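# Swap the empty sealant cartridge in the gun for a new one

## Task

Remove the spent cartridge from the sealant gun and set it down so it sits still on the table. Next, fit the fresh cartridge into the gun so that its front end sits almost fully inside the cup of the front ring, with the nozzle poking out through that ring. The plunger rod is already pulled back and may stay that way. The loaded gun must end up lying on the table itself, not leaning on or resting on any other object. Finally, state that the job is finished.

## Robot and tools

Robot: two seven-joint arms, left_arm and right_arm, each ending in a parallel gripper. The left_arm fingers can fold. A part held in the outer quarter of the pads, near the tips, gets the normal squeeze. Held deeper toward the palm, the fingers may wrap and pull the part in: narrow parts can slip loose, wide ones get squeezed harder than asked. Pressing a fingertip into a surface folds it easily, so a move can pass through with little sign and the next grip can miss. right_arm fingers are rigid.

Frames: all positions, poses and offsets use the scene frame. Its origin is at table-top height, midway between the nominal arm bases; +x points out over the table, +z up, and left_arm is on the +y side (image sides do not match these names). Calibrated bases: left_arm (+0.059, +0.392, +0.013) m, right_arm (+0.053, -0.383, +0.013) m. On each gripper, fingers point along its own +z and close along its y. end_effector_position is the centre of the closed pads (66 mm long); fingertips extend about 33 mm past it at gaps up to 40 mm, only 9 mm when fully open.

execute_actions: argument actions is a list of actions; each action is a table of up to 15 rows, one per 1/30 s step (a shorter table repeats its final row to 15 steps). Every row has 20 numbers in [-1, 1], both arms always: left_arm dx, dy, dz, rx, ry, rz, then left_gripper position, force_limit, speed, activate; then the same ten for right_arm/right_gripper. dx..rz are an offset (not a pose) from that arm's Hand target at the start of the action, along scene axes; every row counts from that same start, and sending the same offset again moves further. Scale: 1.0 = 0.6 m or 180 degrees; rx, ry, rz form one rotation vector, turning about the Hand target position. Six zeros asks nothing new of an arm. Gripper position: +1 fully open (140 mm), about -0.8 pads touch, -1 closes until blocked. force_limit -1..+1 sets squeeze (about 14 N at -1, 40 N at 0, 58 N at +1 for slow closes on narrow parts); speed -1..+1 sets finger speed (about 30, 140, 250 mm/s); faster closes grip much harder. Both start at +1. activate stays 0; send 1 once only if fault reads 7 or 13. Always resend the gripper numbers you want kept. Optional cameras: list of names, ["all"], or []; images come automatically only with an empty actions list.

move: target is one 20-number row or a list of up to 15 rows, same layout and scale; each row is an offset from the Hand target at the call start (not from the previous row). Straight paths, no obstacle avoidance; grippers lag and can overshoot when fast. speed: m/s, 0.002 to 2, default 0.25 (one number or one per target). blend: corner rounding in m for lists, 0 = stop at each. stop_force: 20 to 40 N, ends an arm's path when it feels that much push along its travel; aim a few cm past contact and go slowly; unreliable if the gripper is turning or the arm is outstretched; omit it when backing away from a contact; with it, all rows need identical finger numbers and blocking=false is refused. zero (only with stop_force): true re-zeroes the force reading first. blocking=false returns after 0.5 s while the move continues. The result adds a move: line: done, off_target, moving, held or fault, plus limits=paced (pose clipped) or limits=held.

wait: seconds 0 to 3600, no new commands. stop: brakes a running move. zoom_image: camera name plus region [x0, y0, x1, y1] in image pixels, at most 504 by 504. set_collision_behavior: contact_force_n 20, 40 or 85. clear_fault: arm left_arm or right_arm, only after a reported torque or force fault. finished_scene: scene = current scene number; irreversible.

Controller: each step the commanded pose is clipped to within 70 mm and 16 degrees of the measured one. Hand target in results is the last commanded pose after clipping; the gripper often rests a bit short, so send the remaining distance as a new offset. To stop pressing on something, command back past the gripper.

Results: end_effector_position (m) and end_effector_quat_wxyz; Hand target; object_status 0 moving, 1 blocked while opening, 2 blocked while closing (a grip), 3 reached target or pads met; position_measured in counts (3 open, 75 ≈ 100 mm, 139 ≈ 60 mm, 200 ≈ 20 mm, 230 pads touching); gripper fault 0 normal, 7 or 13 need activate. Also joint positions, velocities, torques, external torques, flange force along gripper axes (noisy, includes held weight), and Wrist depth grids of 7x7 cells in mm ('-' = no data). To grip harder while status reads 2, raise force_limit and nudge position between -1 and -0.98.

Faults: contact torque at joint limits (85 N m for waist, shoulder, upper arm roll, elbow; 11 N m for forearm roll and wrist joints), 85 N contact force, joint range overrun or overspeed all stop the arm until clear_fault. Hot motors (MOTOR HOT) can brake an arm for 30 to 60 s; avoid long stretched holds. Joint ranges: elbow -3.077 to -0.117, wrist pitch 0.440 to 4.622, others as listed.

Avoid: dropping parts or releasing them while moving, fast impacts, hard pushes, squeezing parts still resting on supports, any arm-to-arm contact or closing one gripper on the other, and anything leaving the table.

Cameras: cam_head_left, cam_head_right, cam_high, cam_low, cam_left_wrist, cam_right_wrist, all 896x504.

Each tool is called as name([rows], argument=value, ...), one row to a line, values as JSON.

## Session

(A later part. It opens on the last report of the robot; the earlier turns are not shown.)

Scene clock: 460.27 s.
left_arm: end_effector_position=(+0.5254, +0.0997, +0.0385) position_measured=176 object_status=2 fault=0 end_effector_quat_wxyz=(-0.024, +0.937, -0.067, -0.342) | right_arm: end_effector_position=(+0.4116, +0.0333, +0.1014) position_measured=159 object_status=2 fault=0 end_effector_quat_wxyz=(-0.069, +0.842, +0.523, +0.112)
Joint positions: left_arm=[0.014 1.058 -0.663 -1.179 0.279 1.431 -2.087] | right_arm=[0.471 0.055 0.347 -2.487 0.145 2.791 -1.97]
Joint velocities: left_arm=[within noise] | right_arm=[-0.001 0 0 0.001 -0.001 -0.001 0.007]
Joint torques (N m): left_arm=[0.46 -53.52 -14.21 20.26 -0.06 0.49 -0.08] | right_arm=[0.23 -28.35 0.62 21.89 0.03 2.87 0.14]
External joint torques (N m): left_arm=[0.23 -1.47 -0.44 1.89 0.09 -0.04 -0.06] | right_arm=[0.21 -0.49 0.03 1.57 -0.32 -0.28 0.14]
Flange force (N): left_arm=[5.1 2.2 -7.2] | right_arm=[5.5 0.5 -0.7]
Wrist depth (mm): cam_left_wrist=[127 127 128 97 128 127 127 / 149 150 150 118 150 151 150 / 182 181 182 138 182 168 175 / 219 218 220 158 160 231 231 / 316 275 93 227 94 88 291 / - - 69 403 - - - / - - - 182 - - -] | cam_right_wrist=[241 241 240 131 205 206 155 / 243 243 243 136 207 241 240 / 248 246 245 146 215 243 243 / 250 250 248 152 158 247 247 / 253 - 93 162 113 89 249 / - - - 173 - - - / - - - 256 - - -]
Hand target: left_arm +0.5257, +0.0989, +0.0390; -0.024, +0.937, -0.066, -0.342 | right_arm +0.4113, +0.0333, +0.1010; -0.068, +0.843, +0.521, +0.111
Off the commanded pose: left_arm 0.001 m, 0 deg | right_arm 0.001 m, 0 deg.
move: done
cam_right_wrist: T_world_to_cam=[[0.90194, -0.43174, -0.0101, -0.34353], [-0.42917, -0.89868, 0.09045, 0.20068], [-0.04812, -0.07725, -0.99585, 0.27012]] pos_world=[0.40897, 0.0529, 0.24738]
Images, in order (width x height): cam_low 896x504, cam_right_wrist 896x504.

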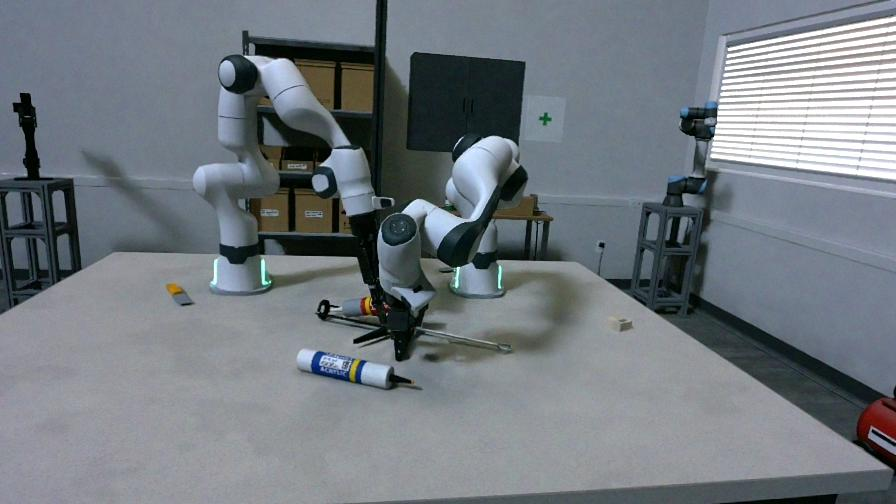

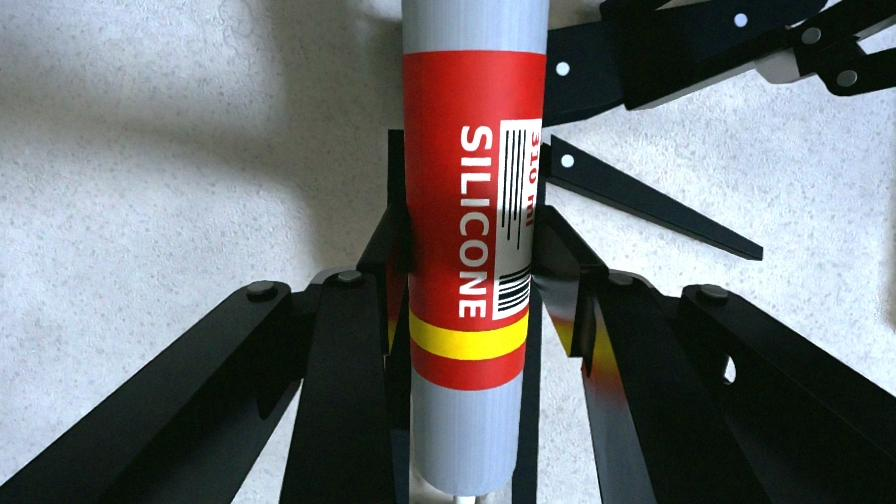

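move([
  [0, 0, 0, 0, 0, 0, -1, -0.2, -1, 0, 0.0108, 0.0217, 0.0067, 0, 0, 0.0, -1, -0.1, -1, 0],
  [0, 0, 0, 0, 0, 0, -1, -0.2, -1, 0, 0.0108, 0.0217, 0.1733, -0.0745, 0.0373, 0.0, -1, -0.1, -1, 0],
  [0, 0, 0, 0, 0, 0, -1, -0.2, -1, 0, 0.0812, -0.5055, 0.1733, -0.0745, 0.0373, 0.0, -1, -0.1, -1, 0],
  [0, 0, 0, 0, 0, 0, -1, -0.2, -1, 0, 0.0812, -0.5055, -0.065, -0.0745, 0.0373, 0.0, -1, -0.1, -1, 0],
], speed=[0.1, 0.2, 0.3, 0.15], blend=[0.003, 0.03, 0.03, 0], cameras=["cam_right_wrist", "cam_high"])

Scene clock: 479.83 s.
left_arm: end_effector_position=(+0.5254, +0.0997, +0.0385) position_measured=176 object_status=2 fault=0 end_effector_quat_wxyz=(-0.024, +0.937, -0.067, -0.342) | right_arm: end_effector_position=(+0.4579, -0.2709, +0.0616) position_measured=159 object_status=2 fault=0 end_effector_quat_wxyz=(+0.000, +0.852, +0.524, -0.003)
Joint positions: left_arm=[0.014 1.058 -0.663 -1.179 0.279 1.431 -2.087] | right_arm=[0.321 -0.058 -0.078 -2.654 -0.012 2.59 -2.392]
Joint velocities: left_arm=[within noise] | right_arm=[0 0.001 -0.001 0 0 0.004 -0.004]
Joint torques (N m): left_arm=[0.46 -53.51 -14.23 20.26 -0.06 0.49 -0.1] | right_arm=[-0.18 -25.06 0.47 20.16 0.88 2.75 -0.52]
External joint torques (N m): left_arm=[0.13 -1.16 -0.43 1.72 0.07 -0.06 -0.08] | right_arm=[-0.22 -0.47 0.37 1.35 0.39 0.17 -0.52]
Flange force (N): left_arm=[5.5 2.4 -6.9] | right_arm=[1.5 3.0 -1.0]
Wrist depth (mm): cam_left_wrist=[127 127 128 97 128 128 127 / 150 150 150 118 150 150 150 / 181 181 182 138 183 168 174 / 217 219 219 157 159 232 231 / 317 275 93 227 94 88 293 / - - 69 499 - - - / - - - - - - -] | cam_right_wrist=[178 178 178 132 178 177 177 / 188 188 190 137 185 187 186 / 199 200 198 146 198 197 197 / 211 211 208 153 158 209 209 / 225 - 93 162 113 89 219 / - - - 172 - - - / - - - - - - -]
Hand target: left_arm +0.5257, +0.0989, +0.0390; -0.024, +0.937, -0.066, -0.342 | right_arm +0.4600, -0.2700, +0.0620; +0.000, +0.851, +0.526, +0.000
Off the commanded pose: left_arm 0.001 m, 0 deg | right_arm 0.002 m, 0 deg.
move: done
cam_right_wrist: T_world_to_cam=[[0.89608, -0.44356, -0.01734, -0.51715], [-0.40967, -0.8414, 0.35245, -0.05874], [-0.17093, -0.30872, -0.93567, 0.19897]] pos_world=[0.47335, -0.21739, 0.1979]
Images, in order (width x height): cam_high 896x504, cam_right_wrist 896x504.

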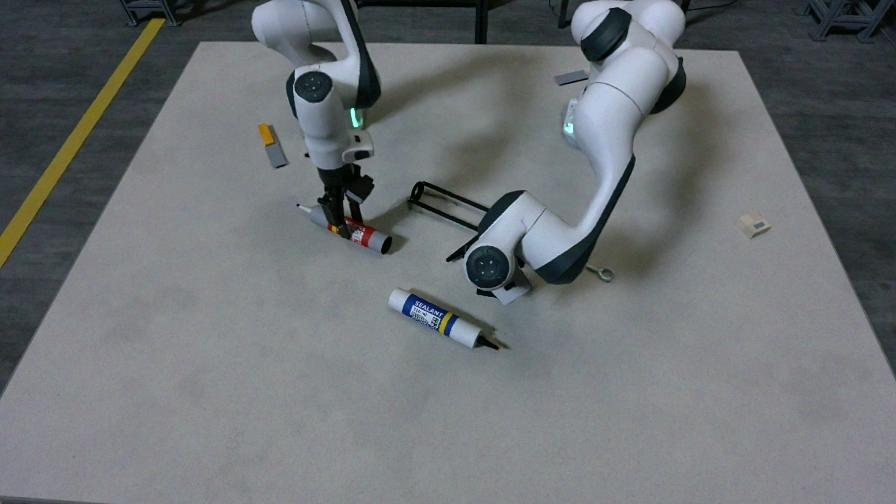

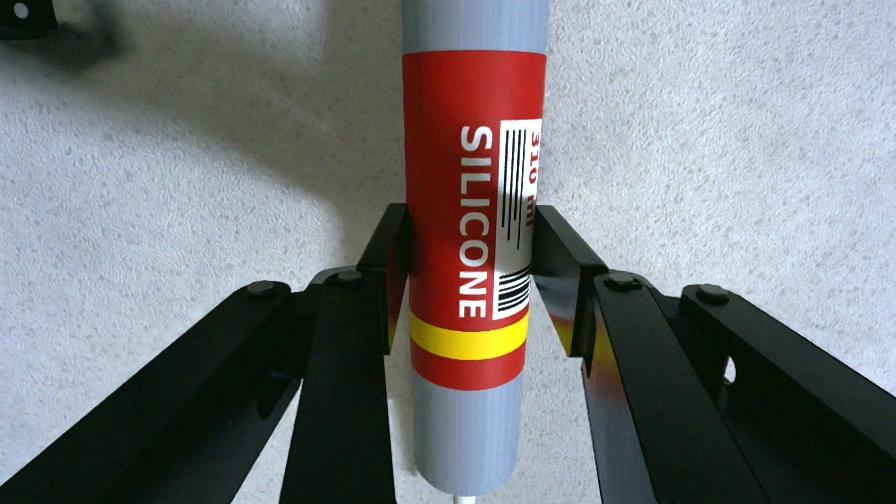

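move([
  [0, 0, 0, 0, 0, 0, -1, -0.2, -1, 0, 0, 0, -0.025, 0, 0, 0.0, -1, -0.1, -1, 0],
], speed=0.03, stop_force=20, cameras=["cam_high"])

zoom_image(camera="cam_high", region=[280, 160, 540, 310])

Scene clock: 484.57 s.
left_arm: end_effector_position=(+0.5254, +0.0997, +0.0385) position_measured=176 object_status=2 fault=0 end_effector_quat_wxyz=(-0.024, +0.937, -0.067, -0.342) | right_arm: end_effector_position=(+0.4655, -0.2689, +0.0541) position_measured=159 object_status=2 fault=0 end_effector_quat_wxyz=(+0.002, +0.852, +0.524, +0.006)
Joint positions: left_arm=[0.014 1.058 -0.663 -1.179 0.279 1.431 -2.087] | right_arm=[0.321 -0.029 -0.078 -2.651 -0.007 2.636 -2.397]
Joint torques (N m): left_arm=[0.45 -53.56 -14.21 20.26 -0.05 0.5 -0.08] | right_arm=[-0.12 -19.67 0.44 15.58 0.85 2.66 -0.43]
External joint torques (N m): left_arm=[0.19 -1.29 -0.39 1.77 0.09 -0.05 -0.07] | right_arm=[-0.16 5.5 0.38 -2.77 0.39 0.04 -0.43]
Flange force (N): left_arm=[5.2 2.2 -6.9] | right_arm=[2.8 4.1 16.6]
Wrist depth (mm): cam_left_wrist=[127 127 128 97 128 127 127 / 149 150 150 118 151 150 150 / 182 182 182 138 182 168 175 / 219 219 219 158 160 232 233 / 295 274 93 227 94 88 293 / - - 69 491 - - - / - - - - - - -] | cam_right_wrist=[171 171 172 132 172 173 173 / 180 179 180 137 180 180 179 / 189 190 190 144 189 191 191 / 202 201 196 151 157 203 203 / 212 207 93 160 113 89 216 / - - - 172 - - - / - - - - - - -]
Hand target: left_arm +0.5257, +0.0989, +0.0390; -0.024, +0.937, -0.066, -0.342 | right_arm +0.4598, -0.2701, +0.0472; +0.000, +0.851, +0.526, +0.000
Off the commanded pose: left_arm 0.001 m, 0 deg | right_arm 0.009 m, 1 deg.
move: contact (right_arm)

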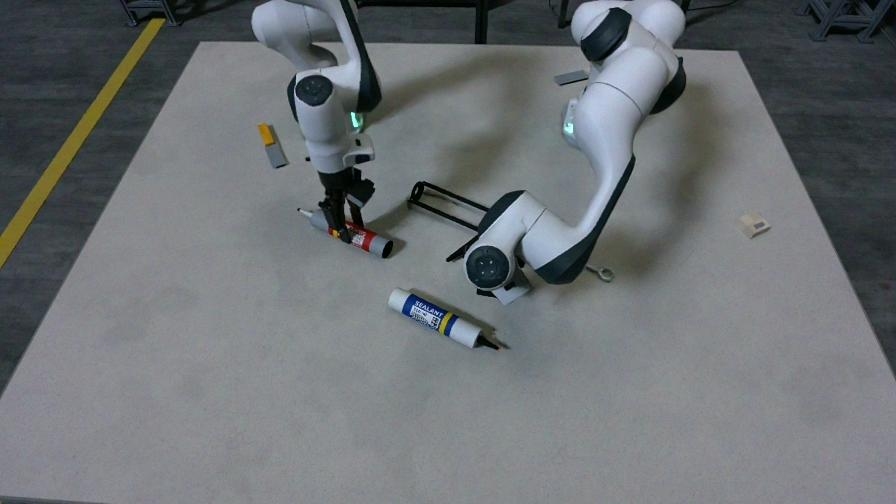

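Scaled by 1.938.

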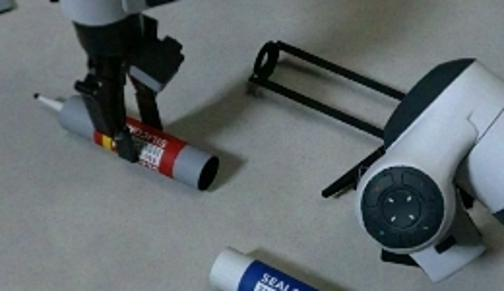

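move([
  [0, 0, 0, 0, 0, 0, -1, -0.2, -1, 0, 0.0087, 0.0018, 0.0118, 0, 0, 0.0, -1, -0.1, -1, 0],
], speed=0.05)

execute_actions([
  [[0,0,0,0,0,0,-1,-0.2,-1,0,0,0,0,0,0,0,0.1,-0.1,-0.8,0]],
  [[0,0,0,0,0,0,-1,-0.2,-1,0,0,0,0,0,0,0,0.1,-0.1,-0.8,0]],
], cameras=["cam_right_wrist"])

Scene clock: 493.90 s.
left_arm: end_effector_position=(+0.5254, +0.0997, +0.0385) position_measured=176 object_status=2 fault=0 end_effector_quat_wxyz=(-0.024, +0.937, -0.067, -0.342) | right_arm: end_effector_position=(+0.4659, -0.2689, +0.0547) position_measured=159 object_status=2 fault=0 end_effector_quat_wxyz=(+0.001, +0.852, +0.524, +0.002)
Joint positions: left_arm=[0.014 1.058 -0.663 -1.179 0.279 1.431 -2.087] | right_arm=[0.321 -0.024 -0.078 -2.639 -0.007 2.62 -2.398]
Joint velocities: left_arm=[within noise] | right_arm=[0.001 0.001 -0.001 -0.001 0 -0.004 0]
Joint torques (N m): left_arm=[0.44 -53.55 -14.27 20.24 -0.07 0.48 -0.08] | right_arm=[-0.3 -25.91 0.45 19.78 0.66 2.21 -0.42]
External joint torques (N m): left_arm=[0.42 -1.3 -0.33 1.82 0.09 -0.07 -0.06] | right_arm=[-0.33 -0.48 0.4 1.31 0.18 -0.39 -0.43]
Flange force (N): left_arm=[5.1 1.8 -6.9] | right_arm=[1.7 3.1 -2.6]
Wrist depth (mm): cam_left_wrist=[127 127 127 97 128 127 127 / 150 150 150 118 150 150 150 / 181 182 182 138 182 168 175 / 219 219 219 158 159 231 231 / 294 274 93 227 94 88 293 / - - 69 496 - - - / - - - 927 - - -] | cam_right_wrist=[171 172 172 131 173 172 172 / 181 180 181 137 180 181 181 / 191 191 191 144 191 192 191 / 202 202 200 151 158 203 203 / 215 209 93 160 113 89 213 / - - - 171 - - - / - - - 195 - - -]
Hand target: left_arm +0.5257, +0.0989, +0.0390; -0.024, +0.937, -0.066, -0.342 | right_arm +0.4651, -0.2690, +0.0543; +0.000, +0.851, +0.526, +0.000
Off the commanded pose: left_arm 0.001 m, 0 deg | right_arm 0.001 m, 0 deg.
move: done

Scene clock: 495.10 s.
left_arm: end_effector_position=(+0.5254, +0.0997, +0.0385) position_measured=176 object_status=2 fault=0 end_effector_quat_wxyz=(-0.024, +0.937, -0.067, -0.342) | right_arm: end_effector_position=(+0.4659, -0.2689, +0.0548) position_measured=117 object_status=3 fault=0 end_effector_quat_wxyz=(+0.001, +0.852, +0.524, +0.002)
Joint positions: left_arm=[0.014 1.058 -0.663 -1.179 0.279 1.431 -2.087] | right_arm=[0.321 -0.024 -0.078 -2.639 -0.007 2.619 -2.398]
Joint torques (N m): left_arm=[0.46 -53.54 -14.21 20.28 -0.06 0.48 -0.08] | right_arm=[-0.24 -25.89 0.43 19.63 0.65 2.26 -0.39]
External joint torques (N m): left_arm=[0.33 -1.25 -0.32 1.83 0.09 -0.06 -0.06] | right_arm=[-0.32 -0.41 0.33 1.04 0.18 -0.36 -0.39]
External joint torques at the end of the 1st action: left_arm=[0.28 -1.21 -0.34 1.77 0.09 -0.07 -0.06] | right_arm=[-0.29 -0.43 0.37 1.18 0.17 -0.35 -0.41]
Flange force (N): left_arm=[5.5 2.1 -7.1] | right_arm=[1.2 2.6 -2.3]
Flange force at the end of the 1st action (N): left_arm=[5.4 2.1 -7.0] | right_arm=[1.5 2.9 -2.4]
Wrist depth (mm): cam_left_wrist=[127 127 128 97 128 128 128 / 150 150 150 118 151 150 150 / 181 182 182 138 183 168 175 / 219 219 219 158 160 231 232 / 316 276 93 228 94 88 292 / - - 69 460 - - - / - - - - - - -] | cam_right_wrist=[172 172 172 134 170 172 172 / 181 182 181 137 180 181 181 / 191 193 191 145 191 193 191 / 203 202 141 153 160 200 202 / 212 - 94 162 176 91 210 / - - - 169 230 - - / - - 246 191 246 - -]
Hand target: left_arm +0.5257, +0.0989, +0.0390; -0.024, +0.937, -0.066, -0.342 | right_arm +0.4651, -0.2690, +0.0543; +0.000, +0.851, +0.526, +0.000
Off the commanded pose: left_arm 0.001 m, 0 deg | right_arm 0.001 m, 0 deg.
cam_right_wrist: T_world_to_cam=[[0.89653, -0.44284, -0.01069, -0.52397], [-0.41215, -0.84275, 0.34626, -0.05029], [-0.16235, -0.30603, -0.93808, 0.19154]] pos_world=[0.48013, -0.2158, 0.19149]

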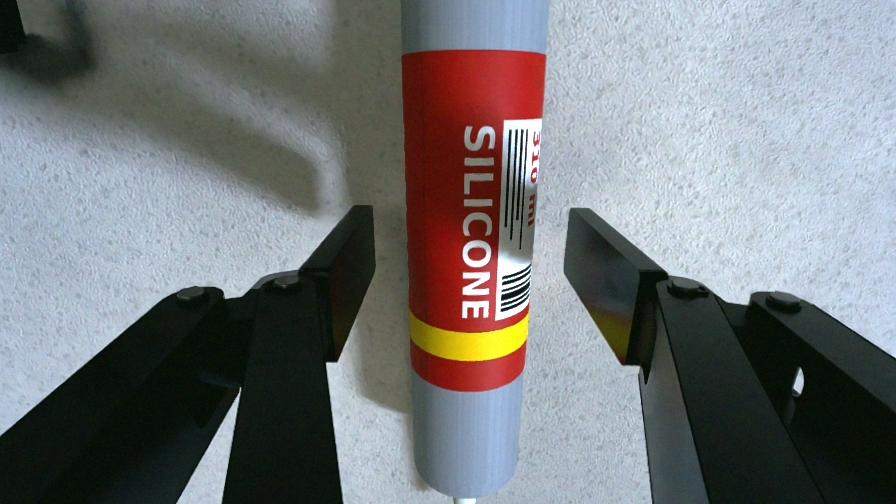

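move([
  [0, 0, 0, 0, 0, 0, -1, -0.2, -1, 0, 0, 0, 0.2, 0, 0, 0.0, 0.1, -0.1, -0.8, 0],
  [0, 0, 0, 0, 0, 0, -1, -0.2, -1, 0, 0.3838, 0.3437, 0.2, 0, 0, -0.005, 0.1, -0.1, -0.8, 0],
  [0, 0, 0, 0, 0, 0, -1, -0.2, -1, 0, 0.3838, 0.3437, 0.0345, 0, 0, -0.005, 0.1, -0.1, -0.8, 0],
], speed=[0.15, 0.35, 0.2], blend=[0.02, 0.02, 0], cameras=["cam_right_wrist", "cam_low"])

Scene clock: 516.40 s.
left_arm: end_effector_position=(+0.5254, +0.0997, +0.0385) position_measured=176 object_status=2 fault=0 end_effector_quat_wxyz=(-0.024, +0.937, -0.067, -0.342) | right_arm: end_effector_position=(+0.6767, -0.0816, +0.1784) position_measured=117 object_status=3 fault=0 end_effector_quat_wxyz=(+0.003, +0.842, +0.539, +0.033)
Joint positions: left_arm=[0.014 1.058 -0.663 -1.179 0.279 1.431 -2.087] | right_arm=[0.418 0.429 0.005 -1.632 0.001 2.127 -2.26]
Joint velocities: left_arm=[within noise] | right_arm=[0.001 -0.001 0 -0.005 0.001 -0.001 0.002]
Joint torques (N m): left_arm=[0.45 -53.55 -14.23 20.28 -0.07 0.49 -0.1] | right_arm=[-0.74 -46.85 1.15 24.36 0.89 2.66 -0.27]
External joint torques (N m): left_arm=[0.68 -1.58 -0.23 2.07 0.11 -0.04 -0.08] | right_arm=[-0.84 -0.78 0.57 -0.17 0.07 -0.12 -0.27]
Flange force (N): left_arm=[5.1 1.6 -7.4] | right_arm=[-3.2 -1.0 -1.0]
Wrist depth (mm): cam_left_wrist=[127 127 128 97 128 128 127 / 149 150 150 118 151 150 150 / 181 182 182 138 183 168 174 / 218 218 219 157 159 230 232 / 314 273 93 226 94 88 293 / - - 69 501 - - - / - - - - - - -] | cam_right_wrist=[253 145 287 246 291 294 296 / 272 299 301 264 302 308 303 / 305 306 312 274 - 319 325 / 321 326 137 285 143 333 340 / 333 - 94 346 345 96 352 / - - 363 365 - - - / - - - - 382 - -]
Hand target: left_arm +0.5257, +0.0989, +0.0390; -0.024, +0.937, -0.066, -0.342 | right_arm +0.6777, -0.0826, +0.1790; +0.003, +0.842, +0.539, +0.034 (not the last commanded pose)
Off the commanded pose: left_arm 0.001 m, 0 deg | right_arm 0.107 m, 5 deg.
move: held (right_arm; a check stopped the path); path passed 1 of 3 targets; limits=held
pose unreachable (right arm): on one or more control steps of this call, first in action 0 (counted from 0), this arm could not follow its commanded pose, so it was not sent that pose on those steps. It may still have moved: this result reports where it is.
cause: moving toward the commanded pose would bring a part of the arm too close to another arm (a part of this arm just beyond joint 7 (wrist roll) and a part of the left arm just beyond its joint 6 (wrist pitch), at the place that arm is still heading or pushing toward).
cam_right_wrist: T_world_to_cam=[[0.91126, -0.41104, 0.02551, -0.64246], [-0.39937, -0.86689, 0.29834, 0.14968], [-0.10052, -0.28206, -0.95412, 0.36194]] pos_world=[0.68161, -0.03224, 0.31707]
Images, in order (width x height): cam_low 896x504, cam_right_wrist 896x504.

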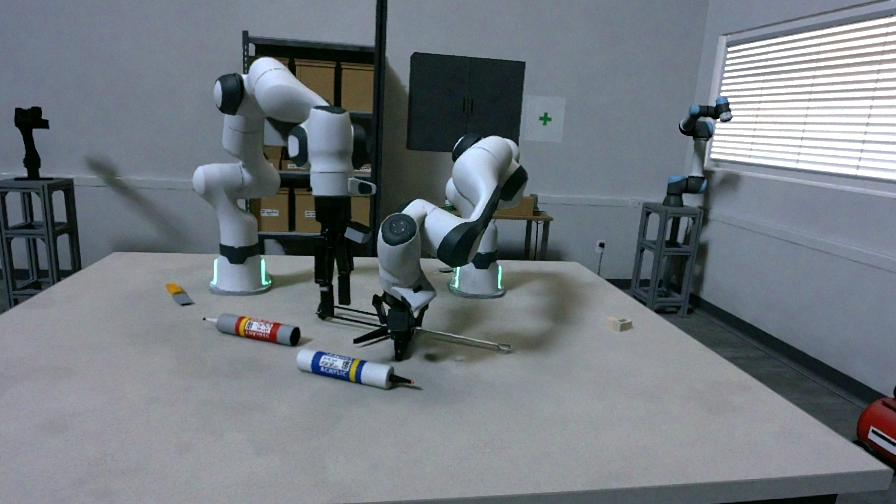

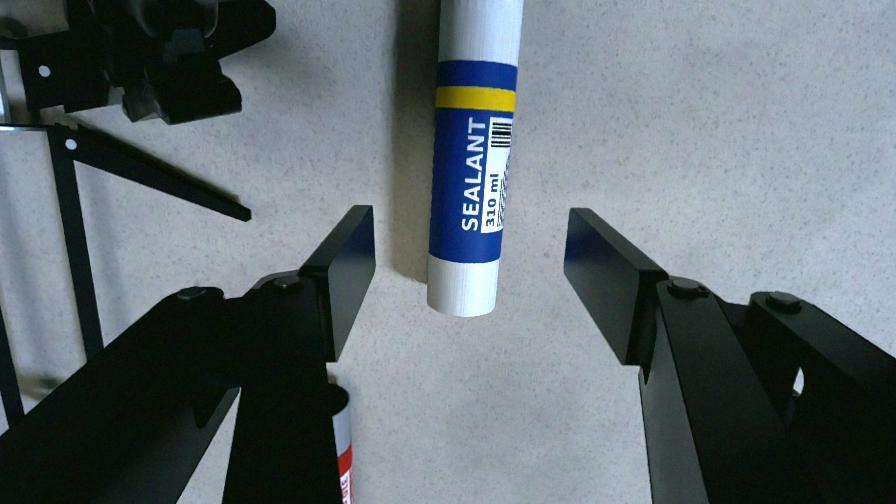

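move([
  [0, 0, 0, 0, 0, 0, -0.12, -0.2, -0.5, 0, -0.163, -0.229, 0, 0, 0, 0, 0.1, -0.1, -0.8, 0],
  [0.106, -0.015, 0.128, 0, 0, 0, -0.12, -0.2, -0.5, 0, -0.163, -0.229, 0, 0, 0, 0, 0.1, -0.1, -0.8, 0],
  [-0.043, 0.3685, 0.402, 0, 0, 0, -0.12, -0.2, -0.5, 0, -0.163, -0.229, 0, 0, 0, 0, 0.1, -0.1, -0.8, 0],
  [-0.043, 0.3685, 0.402, 0, 0, 0, -0.12, -0.2, -0.5, 0, 0.037, 0.0322, 0.0017, -0.0096, 0.0195, -0.0153, 0.1, -0.1, -0.8, 0],
  [-0.043, 0.3685, 0.402, 0, 0, 0, -0.12, -0.2, -0.5, 0, 0.037, 0.0322, -0.1733, -0.0096, 0.0195, -0.0153, 0.1, -0.1, -0.8, 0],
], speed=[0.3, 0.15, 0.35, 0.35, 0.2], blend=[0, 0.02, 0.02, 0.02, 0], cameras=["cam_right_wrist", "cam_low"])

Scene clock: 542.13 s.
left_arm: end_effector_position=(+0.4993, +0.3200, +0.2811) position_measured=144 object_status=3 fault=0 end_effector_quat_wxyz=(-0.025, +0.937, -0.063, -0.342) | right_arm: end_effector_position=(+0.6977, -0.0651, +0.0725) position_measured=117 object_status=3 fault=0 end_effector_quat_wxyz=(+0.000, +0.853, +0.522, -0.004)
Joint positions: left_arm=[0.519 0.493 -0.804 -1.472 0.205 1.129 -1.811] | right_arm=[0.445 0.703 -0.017 -1.449 0.012 2.143 -2.217]
Joint velocities: left_arm=[within noise] | right_arm=[0 -0.001 -0.001 -0.001 -0.001 0.004 0.004]
Joint torques (N m): left_arm=[0.37 -37.91 -9.47 22.19 0.59 0.65 0.26] | right_arm=[0.1 -53.19 0.96 25 1.11 2.78 0.24]
External joint torques (N m): left_arm=[0.38 0.34 0.24 0.93 0.24 0.27 0.28] | right_arm=[0.11 -1.07 0.66 1.25 0.33 0.2 0.24]
Flange force (N): left_arm=[3.3 -1.1 -4.2] | right_arm=[2.9 1.5 -1.6]
Wrist depth (mm): cam_left_wrist=[388 388 386 383 384 386 366 / 447 441 456 477 451 449 445 / 579 580 528 526 559 543 568 / 2020 700 125 604 139 683 685 / - 82 92 553 126 88 - / - 69 66 517 - 79 71 / - - - 458 - - 70] | cam_right_wrist=[161 189 188 146 184 187 184 / 200 198 198 153 194 196 194 / 211 211 210 162 204 206 205 / 212 223 138 172 175 218 216 / 212 - 103 182 - 91 224 / - - - 196 248 - - / - - - 268 266 - -]
Hand target: left_arm +0.4999, +0.3200, +0.2802; -0.024, +0.937, -0.066, -0.342 | right_arm +0.6999, -0.0633, +0.0751; +0.000, +0.855, +0.519, +0.000
Off the commanded pose: left_arm 0.001 m, 0 deg | right_arm 0.004 m, 1 deg.
move: off_target (right_arm)
cam_right_wrist: T_world_to_cam=[[0.89474, -0.44621, -0.01841, -0.63969], [-0.41137, -0.83953, 0.3549, 0.20988], [-0.17382, -0.30997, -0.93472, 0.31567]] pos_world=[0.71356, -0.01138, 0.2088]
Images, in order (width x height): cam_low 896x504, cam_right_wrist 896x504.

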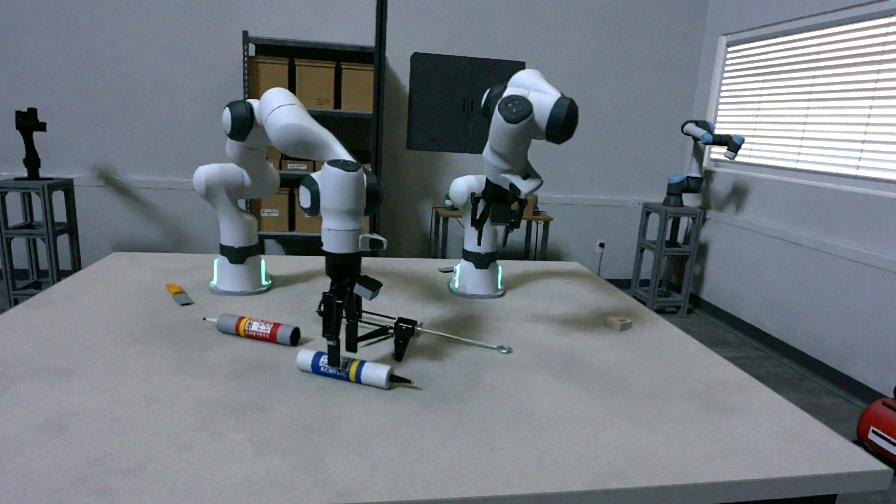

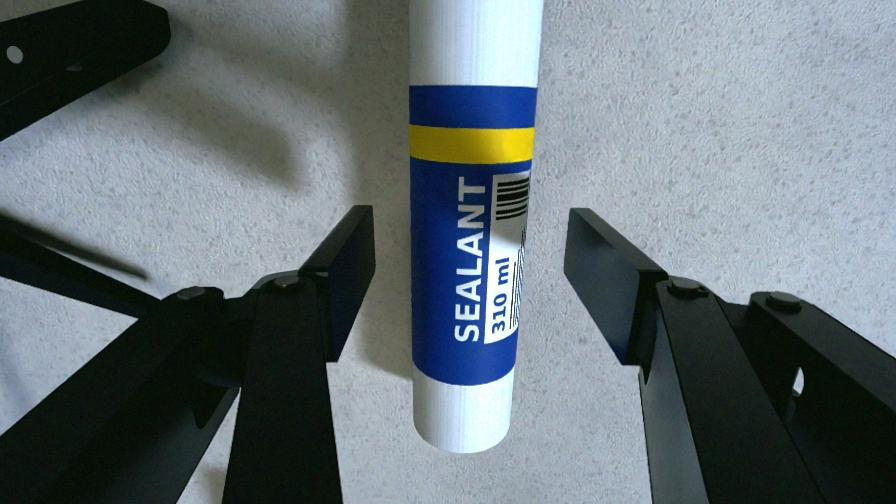

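move([
  [0, 0, 0, 0, 0, 0, -0.12, -0.2, -0.5, 0, 0, 0, -0.0302, 0, 0, -0.0044, 0.1, -0.1, -0.8, 0],
], speed=0.06, cameras=["cam_right_wrist"])

Scene clock: 560.37 s.
left_arm: end_effector_position=(+0.4993, +0.3200, +0.2811) position_measured=144 object_status=3 fault=0 end_effector_quat_wxyz=(-0.025, +0.937, -0.063, -0.342) | right_arm: end_effector_position=(+0.6987, -0.0646, +0.0565) position_measured=117 object_status=3 fault=0 end_effector_quat_wxyz=(+0.001, +0.856, +0.516, -0.003)
Joint positions: left_arm=[0.519 0.493 -0.804 -1.472 0.205 1.129 -1.811] | right_arm=[0.445 0.726 -0.018 -1.454 0.013 2.174 -2.204]
Joint velocities: left_arm=[within noise] | right_arm=[0 0.001 0 0 0 0.004 0.005]
Joint torques (N m): left_arm=[0.33 -37.93 -9.43 22.2 0.59 0.62 0.25] | right_arm=[0.11 -52.91 0.86 24.4 1.13 2.63 0.23]
External joint torques (N m): left_arm=[0.38 0.25 0.29 0.98 0.25 0.24 0.27] | right_arm=[0.26 -0.5 0.65 0.84 0.38 0.04 0.23]
Flange force (N): left_arm=[3.2 -1.1 -4.3] | right_arm=[3.0 1.3 -0.9]
Wrist depth (mm): cam_left_wrist=[385 388 385 385 382 369 367 / 460 456 459 451 451 449 444 / 558 553 547 550 543 541 531 / 2107 673 125 594 148 688 690 / 2347 82 92 553 126 88 816 / - 69 66 511 - 79 71 / - - - 458 - - 70] | cam_right_wrist=[173 174 172 131 170 171 170 / 184 184 183 137 181 180 179 / 195 194 193 146 189 190 189 / 206 205 140 153 162 198 200 / 197 - 103 165 181 91 207 / - - 231 176 229 - - / - - - 187 245 - -]
Hand target: left_arm +0.4999, +0.3200, +0.2802; -0.024, +0.937, -0.066, -0.342 | right_arm +0.6999, -0.0633, +0.0569; +0.000, +0.858, +0.513, +0.000
Off the commanded pose: left_arm 0.001 m, 0 deg | right_arm 0.002 m, 1 deg.
move: done
cam_right_wrist: T_world_to_cam=[[0.88867, -0.45826, -0.01637, -0.63729], [-0.42379, -0.8344, 0.35239, 0.22558], [-0.17515, -0.30622, -0.93571, 0.30226]] pos_world=[0.71488, -0.01127, 0.1929]

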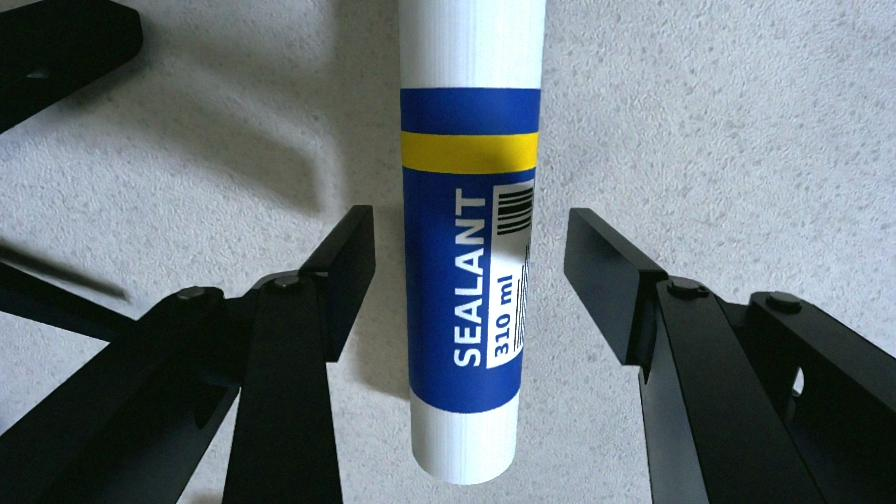

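move([
  [0, 0, 0, 0, 0, 0, -0.12, -0.2, -0.5, 0, -0.0013, 0.0007, -0.003, 0, 0, 0, 0.1, -0.1, -0.8, 0],
], speed=0.04)

execute_actions([
  [[0,0,0,0,0,0,-0.12,-0.2,-0.5,0,0,0,0,0,0,0,-1,0.0,-1,0]],
  [[0,0,0,0,0,0,-0.12,-0.2,-0.5,0,0,0,0,0,0,0,-1,0.0,-1,0]],
  [[0,0,0,0,0,0,-0.12,-0.2,-0.5,0,0,0,0,0,0,0,-1,0.0,-1,0]],
], cameras=["cam_right_wrist"])

Scene clock: 566.97 s.
left_arm: end_effector_position=(+0.4993, +0.3200, +0.2811) position_measured=144 object_status=3 fault=0 end_effector_quat_wxyz=(-0.025, +0.937, -0.063, -0.342) | right_arm: end_effector_position=(+0.6991, -0.0643, +0.0559) position_measured=117 object_status=3 fault=0 end_effector_quat_wxyz=(+0.001, +0.857, +0.515, -0.002)
Joint positions: left_arm=[0.519 0.493 -0.804 -1.472 0.205 1.129 -1.811] | right_arm=[0.446 0.726 -0.018 -1.456 0.013 2.179 -2.202]
Joint torques (N m): left_arm=[0.35 -37.88 -9.43 22.16 0.59 0.65 0.29] | right_arm=[0.26 -52.8 1.05 23.88 0.97 2.64 0.12]
External joint torques (N m): left_arm=[0.49 0.26 0.33 0.99 0.26 0.26 0.31] | right_arm=[0.08 -0.42 0.62 0.32 0.21 0.04 0.12]
Flange force (N): left_arm=[3.1 -1.3 -4.2] | right_arm=[0.5 -0.1 -0.6]
Wrist depth (mm): cam_left_wrist=[388 386 390 385 384 382 366 / - 453 458 454 450 447 445 / 551 548 551 554 543 544 542 / 2261 710 125 600 147 688 670 / 2304 82 92 550 126 88 819 / - 69 66 516 - 79 71 / - - - 456 - - 70] | cam_right_wrist=[172 174 173 130 170 171 170 / 183 183 182 136 181 180 179 / 193 193 192 145 190 190 189 / 205 204 140 153 162 198 199 / 196 - 103 164 180 91 92 / - - 230 175 228 - - / - - 246 186 237 - -]
Hand target: left_arm +0.4999, +0.3200, +0.2802; -0.024, +0.937, -0.066, -0.342 | right_arm +0.6991, -0.0629, +0.0551; +0.000, +0.858, +0.513, +0.000
Off the commanded pose: left_arm 0.001 m, 0 deg | right_arm 0.002 m, 0 deg.
move: done

Scene clock: 568.67 s.
left_arm: end_effector_position=(+0.4993, +0.3200, +0.2811) position_measured=144 object_status=3 fault=0 end_effector_quat_wxyz=(-0.025, +0.937, -0.063, -0.342) | right_arm: end_effector_position=(+0.6992, -0.0640, +0.0561) position_measured=161 object_status=2 fault=0 end_effector_quat_wxyz=(+0.001, +0.857, +0.515, -0.001)
Joint positions: left_arm=[0.519 0.493 -0.804 -1.472 0.205 1.129 -1.811] | right_arm=[0.446 0.725 -0.018 -1.456 0.013 2.18 -2.201]
Joint torques (N m): left_arm=[0.33 -37.89 -9.42 22.2 0.59 0.65 0.24] | right_arm=[0.11 -51.62 1.08 23.97 0.94 3.01 0.18]
External joint torques (N m): left_arm=[0.05 0.36 0.09 0.83 0.21 0.26 0.26] | right_arm=[-0.08 0.72 0.65 0.46 0.18 0.42 0.18]
External joint torques at the end of the 1st action: left_arm=[0.13 0.14 0.12 0.97 0.22 0.26 0.29] | right_arm=[0.34 -0.24 0.79 0.23 0.19 0.11 0.22]
External joint torques at the end of the 2nd action: left_arm=[0.22 0.39 0.21 0.84 0.22 0.24 0.26] | right_arm=[0.18 1.14 1.02 0.08 0.27 0.18 0.15]
Flange force (N): left_arm=[3.6 -0.6 -4.3] | right_arm=[3.5 2.2 1.6]
Flange force at the end of the 1st action (N): left_arm=[3.1 -0.8 -4.3] | right_arm=[0.7 -0.6 -0.2]
Flange force at the end of the 2nd action (N): left_arm=[3.5 -0.8 -4.2] | right_arm=[3.5 1.8 1.9]
Wrist depth (mm): cam_left_wrist=[389 388 392 387 385 378 368 / 439 456 456 456 433 448 442 / 559 560 551 545 544 539 539 / 2071 710 125 601 139 629 663 / - 82 95 559 125 88 - / - 69 66 507 - 79 71 / - - - 453 - - 70] | cam_right_wrist=[171 174 173 131 170 171 171 / 181 183 182 138 181 180 179 / 194 193 193 145 190 190 189 / 205 204 201 152 158 199 200 / 196 - 91 162 112 89 210 / - - - 173 - - - / - - - 251 - - -]
Hand target: left_arm +0.4999, +0.3200, +0.2802; -0.024, +0.937, -0.066, -0.342 | right_arm +0.6991, -0.0629, +0.0551; +0.000, +0.858, +0.513, +0.000
Off the commanded pose: left_arm 0.001 m, 0 deg | right_arm 0.002 m, 0 deg.
cam_right_wrist: T_world_to_cam=[[0.88753, -0.46052, -0.01433, -0.63703], [-0.42701, -0.83382, 0.34986, 0.22886], [-0.17306, -0.3044, -0.93669, 0.30084]] pos_world=[0.71518, -0.01097, 0.1926]

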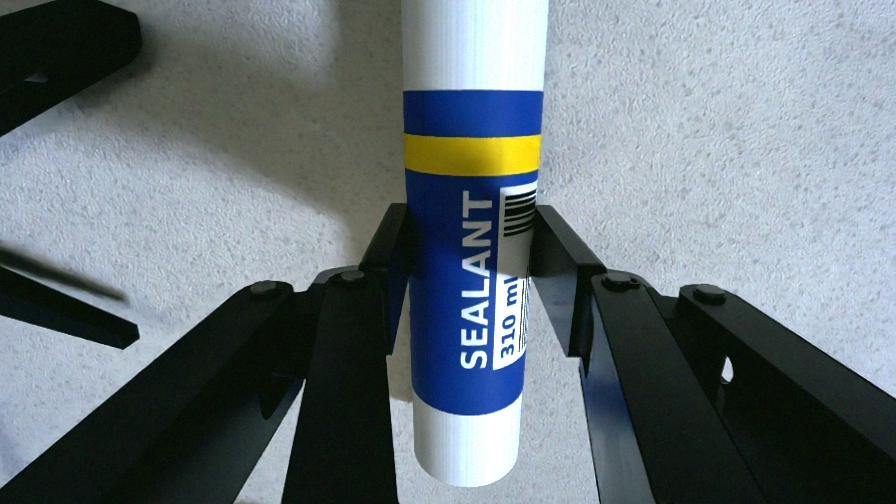

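move([
  [0, 0, 0, 0, 0, 0, -0.12, -0.2, -0.5, 0, 0, 0, 0.325, 0, 0, 0, -1, 0.0, -1, 0],
  [0.149, -0.3835, -0.2743, 0, 0, 0, -0.12, -0.2, -0.5, 0, -0.415, -0.362, 0.408, 0, 0, -0.991, -1, 0.0, -1, 0],
  [0.043, -0.3685, -0.402, 0, 0, 0, -0.12, -0.2, -0.5, 0, -0.415, -0.362, 0.408, 0, 0, -0.991, -1, 0.0, -1, 0],
], speed=[0.15, 0.4, 0.15], blend=[0.03, 0.01, 0], cameras=["cam_right_wrist", "cam_left_wrist", "cam_low", "cam_high"])

Scene clock: 598.77 s.
left_arm: end_effector_position=(+0.5243, +0.0994, +0.0382) position_measured=144 object_status=3 fault=0 end_effector_quat_wxyz=(-0.024, +0.936, -0.071, -0.344) | right_arm: end_effector_position=(+0.4483, -0.2812, +0.2953) position_measured=161 object_status=2 fault=0 end_effector_quat_wxyz=(-0.005, -0.528, +0.849, +0.001)
Joint positions: left_arm=[-0.009 1.046 -0.626 -1.179 0.25 1.433 -2.066] | right_arm=[0.187 -0.459 0.034 -2.371 0.014 1.901 0.698]
Joint velocities: left_arm=[0 -0.001 -0.001 0.001 0 0.003 -0.002] | right_arm=[-0.001 -0.001 0.001 -0.001 -0.001 0 0.004]
Joint torques (N m): left_arm=[0.34 -53.77 -13.01 19.78 -0.25 0.77 -0.28] | right_arm=[-0.45 -20.34 -0.4 28.03 1.07 2.79 0.23]
External joint torques (N m): left_arm=[0.25 -1.18 0.14 0.89 -0.12 0.24 -0.26] | right_arm=[-0.49 -3.95 0.35 3.31 0.36 0.31 0.23]
Flange force (N): left_arm=[-0.1 0.2 -1.8] | right_arm=[1.8 3.4 -8.2]
Wrist depth (mm): cam_left_wrist=[127 126 127 97 128 127 127 / 149 149 150 114 150 150 150 / 181 181 182 137 183 168 174 / 230 218 137 167 148 233 233 / 292 82 95 236 126 88 299 / - 69 66 - - 79 71 / - - - - - - 70] | cam_right_wrist=[391 391 396 130 390 404 397 / 413 411 414 137 404 - 396 / - 436 436 145 429 444 447 / 462 453 454 152 155 456 471 / 486 - 91 162 111 89 - / - - - 172 - - - / - - - 185 - - -]
Hand target: left_arm +0.5257, +0.0989, +0.0390; -0.024, +0.937, -0.066, -0.342 | right_arm +0.4501, -0.2801, +0.2999; +0.000, -0.525, +0.851, +0.000
Off the commanded pose: left_arm 0.002 m, 1 deg | right_arm 0.005 m, 1 deg.
elbow stopped short (left arm): the move would have taken joint 4 (elbow) straighter than the controller allows.
move: off_target (right_arm); limits=paced
cam_left_wrist: T_world_to_cam=[[-0.1514, -0.98846, -0.0053, 0.19181], [-0.49761, 0.07158, 0.86445, 0.22422], [-0.85409, 0.13351, -0.5027, 0.59746]] pos_world=[0.6509, 0.09377, 0.10753]
cam_right_wrist: T_world_to_cam=[[-0.90111, 0.43352, -0.00723, 0.54031], [0.40552, 0.84858, 0.33981, -0.04019], [0.15345, 0.30328, -0.94046, 0.44099]] pos_world=[0.43551, -0.33387, 0.43229]
Images, in order (width x height): cam_high 896x504, cam_low 896x504, cam_left_wrist 896x504, cam_right_wrist 896x504.

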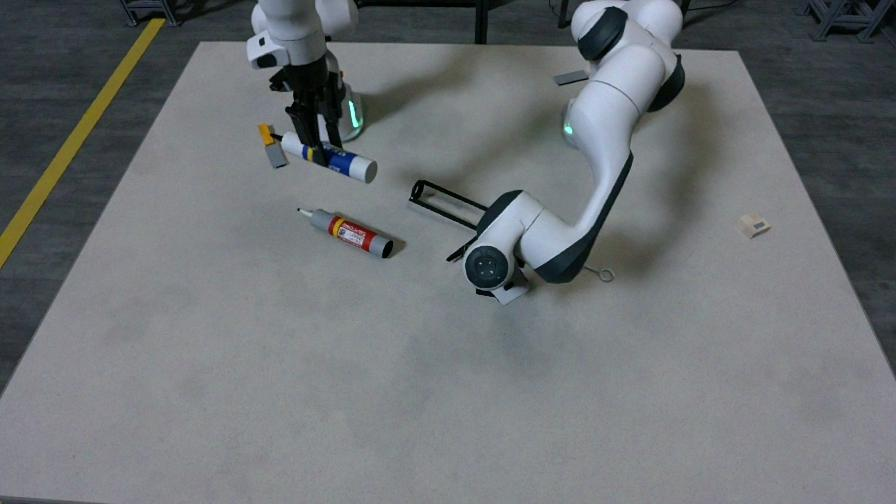

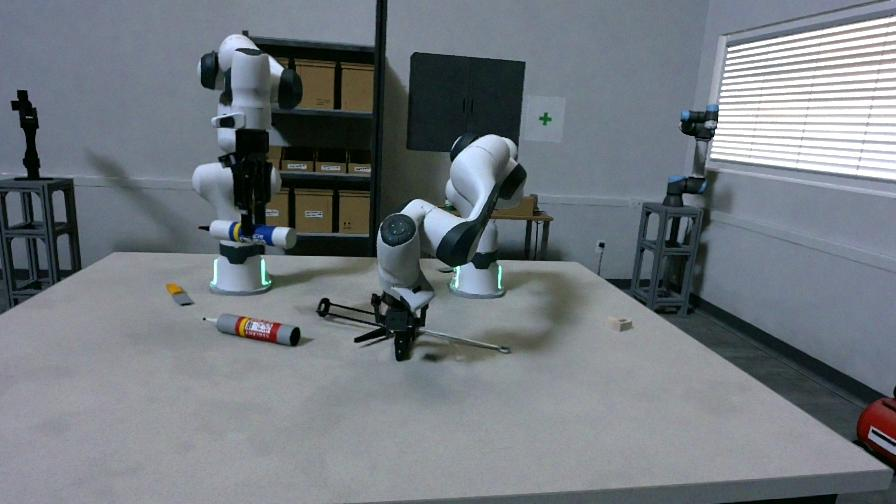

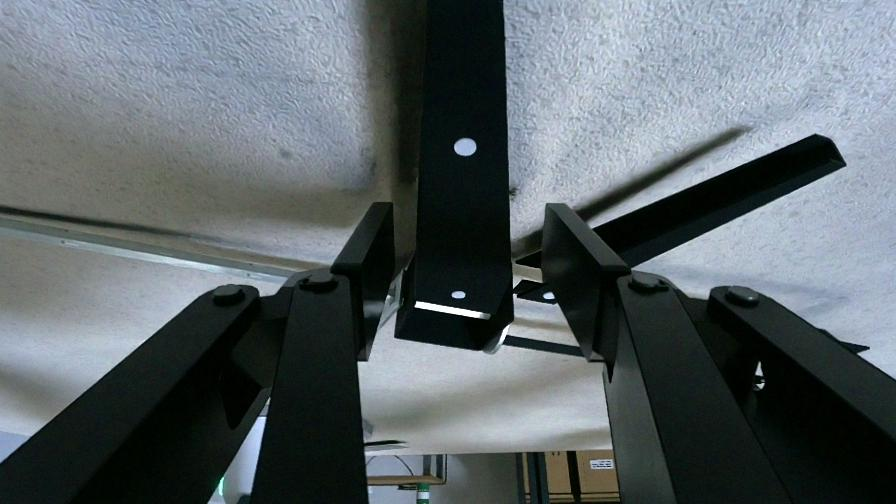

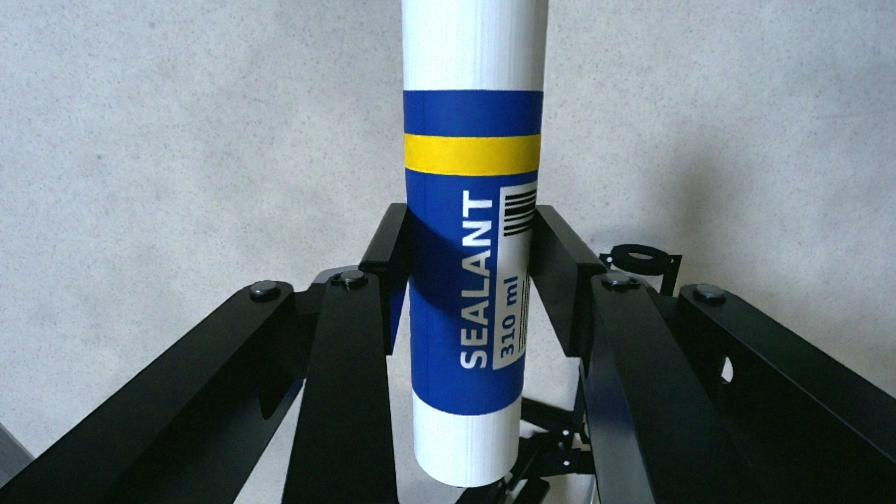

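execute_actions([
  [[0,0,0,0,0,0,-1,0.0,-1,0,0,0,0,0,0,0,-1,0,-1,0]],
  [[0,0,0,0,0,0,-1,0.0,-1,0,0,0,0,0,0,0,-1,0,-1,0]],
  [[0,0,0,0,0,0,-1,0.0,-1,0,0,0,0,0,0,0,-1,0,-1,0]],
])

move([
  [0, 0, 0, 0, 0, 0, -1, 0.0, -1, 0, -0.056, 0.5397, -0.1848, 0.0745, -0.0373, 0, -1, 0.0, -1, 0],
], speed=0.25, cameras=["cam_right_wrist", "cam_left_wrist", "cam_low"])

Scene clock: 612.90 s.
left_arm: end_effector_position=(+0.5250, +0.0996, +0.0385) position_measured=179 object_status=2 fault=0 end_effector_quat_wxyz=(-0.024, +0.937, -0.070, -0.343) | right_arm: end_effector_position=(+0.4483, -0.2812, +0.2953) position_measured=161 object_status=2 fault=0 end_effector_quat_wxyz=(-0.005, -0.528, +0.849, +0.001)
Joint positions: left_arm=[-0.008 1.045 -0.625 -1.179 0.249 1.434 -2.067] | right_arm=[0.187 -0.459 0.034 -2.371 0.014 1.901 0.699]
Joint torques (N m): left_arm=[-0.21 -53.2 -13.36 19.78 -0.56 1.21 -0.32] | right_arm=[-0.27 -20.31 -0.58 28.02 1.03 2.78 0.17]
External joint torques (N m): left_arm=[-0.32 -0.88 -0.31 1 -0.44 0.68 -0.3] | right_arm=[-0.28 -4.01 0.21 3.39 0.33 0.31 0.17]
External joint torques at the end of the 1st action: left_arm=[0.2 -1.46 0.01 0.97 -0.11 0.27 -0.24] | right_arm=[-0.35 -3.95 0.16 3.41 0.33 0.32 0.17]
External joint torques at the end of the 2nd action: left_arm=[-0.33 -0.64 -0.25 0.86 -0.42 0.68 -0.26] | right_arm=[-0.23 -4.05 0.26 3.41 0.33 0.31 0.13]
Flange force (N): left_arm=[1.1 1.8 -1.8] | right_arm=[1.9 3.3 -8.3]
Flange force at the end of the 1st action (N): left_arm=[-0.7 0.1 -1.8] | right_arm=[1.9 3.0 -8.3]
Flange force at the end of the 2nd action (N): left_arm=[1.4 1.8 -1.4] | right_arm=[1.9 3.4 -8.4]
Wrist depth (mm): cam_left_wrist=[126 127 128 98 128 128 128 / 150 150 150 119 150 150 150 / 181 182 182 139 183 168 168 / 229 218 219 159 158 232 233 / 316 274 92 225 94 87 298 / - - 69 487 - - - / - - - - - - -] | cam_right_wrist=[392 388 387 131 387 397 392 / 413 404 413 136 401 415 434 / 440 440 441 145 437 437 439 / 457 464 445 152 156 467 462 / 478 - 91 161 112 89 478 / - - - 173 - - - / - - - 184 - - -]
Hand target: left_arm +0.5257, +0.0989, +0.0390; -0.024, +0.937, -0.066, -0.342 | right_arm +0.4501, -0.2801, +0.2999; +0.000, -0.525, +0.851, +0.000
Off the commanded pose: left_arm 0.001 m, 0 deg | right_arm 0.005 m, 1 deg.

Scene clock: 615.80 s.
left_arm: end_effector_position=(+0.5250, +0.0996, +0.0385) position_measured=179 object_status=2 fault=0 end_effector_quat_wxyz=(-0.024, +0.937, -0.070, -0.343) | right_arm: end_effector_position=(+0.4111, +0.0394, +0.1826) position_measured=161 object_status=2 fault=0 end_effector_quat_wxyz=(+0.101, -0.523, +0.843, +0.068)
Joint positions: left_arm=[-0.008 1.045 -0.625 -1.179 0.249 1.434 -2.067] | right_arm=[0.365 -0.098 0.45 -2.39 0.199 2.528 1.155]
Joint velocities: left_arm=[within noise] | right_arm=[-0.001 -0.001 -0.002 -0.001 0 -0.001 0.005]
Joint torques (N m): left_arm=[-0.18 -53.22 -13.36 19.82 -0.56 1.22 -0.29] | right_arm=[-0.76 -27.08 -0.56 27.41 0.31 3.98 0.24]
External joint torques (N m): left_arm=[-0.06 -0.69 -0.13 1.01 -0.42 0.69 -0.27] | right_arm=[-0.89 -2.85 0.63 4.46 -0.2 1.03 0.24]
Flange force (N): left_arm=[1.6 1.5 -1.8] | right_arm=[-8.0 -0.9 -4.8]
Wrist depth (mm): cam_left_wrist=[126 127 128 98 128 128 128 / 149 149 150 119 151 151 150 / 180 182 183 139 183 169 168 / 231 219 219 159 158 210 233 / 315 275 93 227 94 86 299 / - - 69 505 - - - / - - - - - - -] | cam_right_wrist=[267 272 273 132 270 274 280 / 302 297 293 137 296 305 302 / - 327 328 145 321 333 335 / 373 250 285 152 154 366 364 / 212 - 91 162 112 89 412 / - - - 172 - - - / - - - 183 - - -]
Hand target: left_arm +0.5257, +0.0989, +0.0390; -0.024, +0.937, -0.066, -0.342 | right_arm +0.4165, +0.0437, +0.1891; +0.111, -0.520, +0.844, +0.069
Off the commanded pose: left_arm 0.001 m, 0 deg | right_arm 0.009 m, 1 deg.
move: off_target (right_arm)
cam_left_wrist: T_world_to_cam=[[-0.14954, -0.98874, -0.00576, 0.19116], [-0.49917, 0.07046, 0.86363, 0.22527], [-0.8535, 0.13203, -0.50409, 0.59806]] pos_world=[0.65148, 0.09418, 0.10803]
cam_right_wrist: T_world_to_cam=[[-0.89903, 0.43781, -0.00769, 0.36607], [0.35761, 0.74424, 0.56411, -0.27606], [0.25269, 0.5044, -0.82566, 0.17379]] pos_world=[0.38392, -0.04248, 0.30204]
Images, in order (width x height): cam_low 896x504, cam_left_wrist 896x504, cam_right_wrist 896x504.

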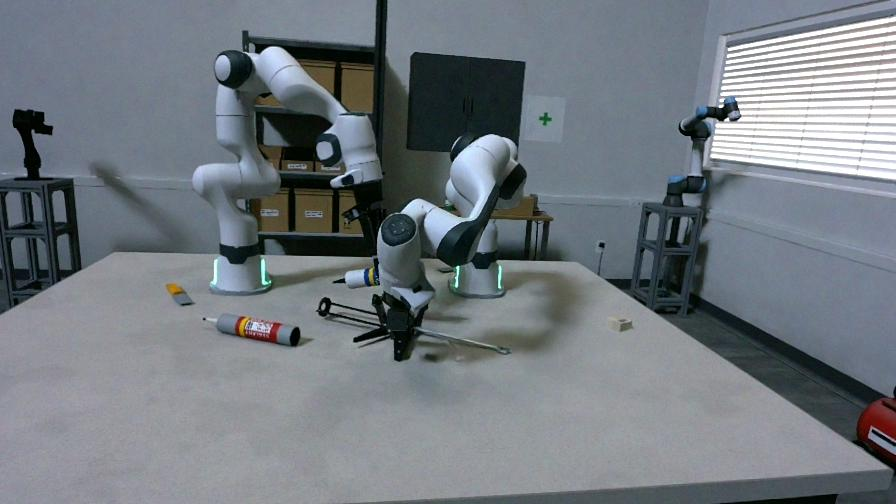

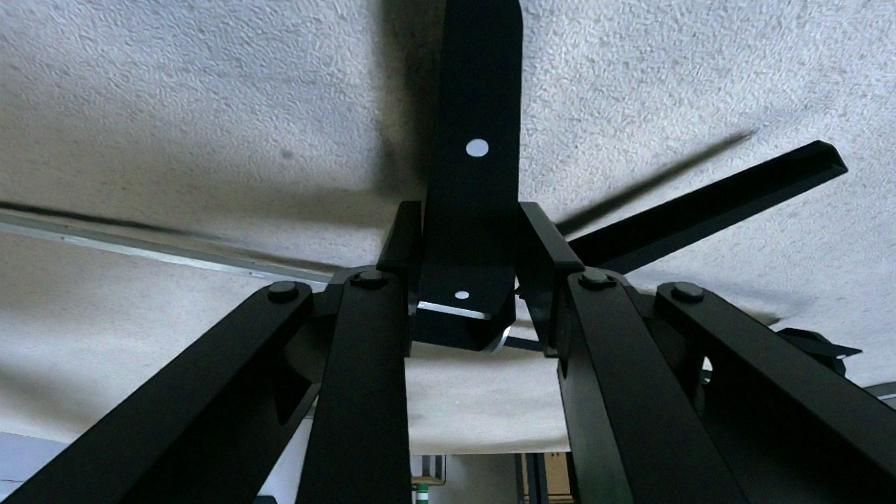

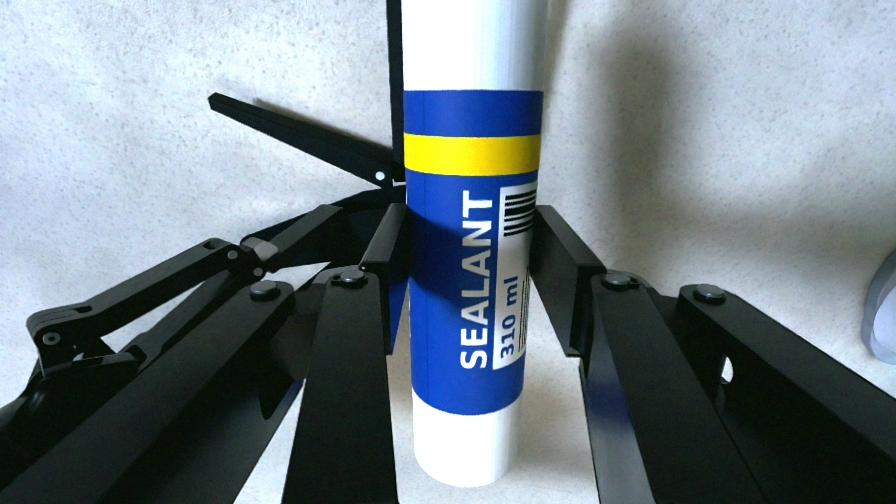

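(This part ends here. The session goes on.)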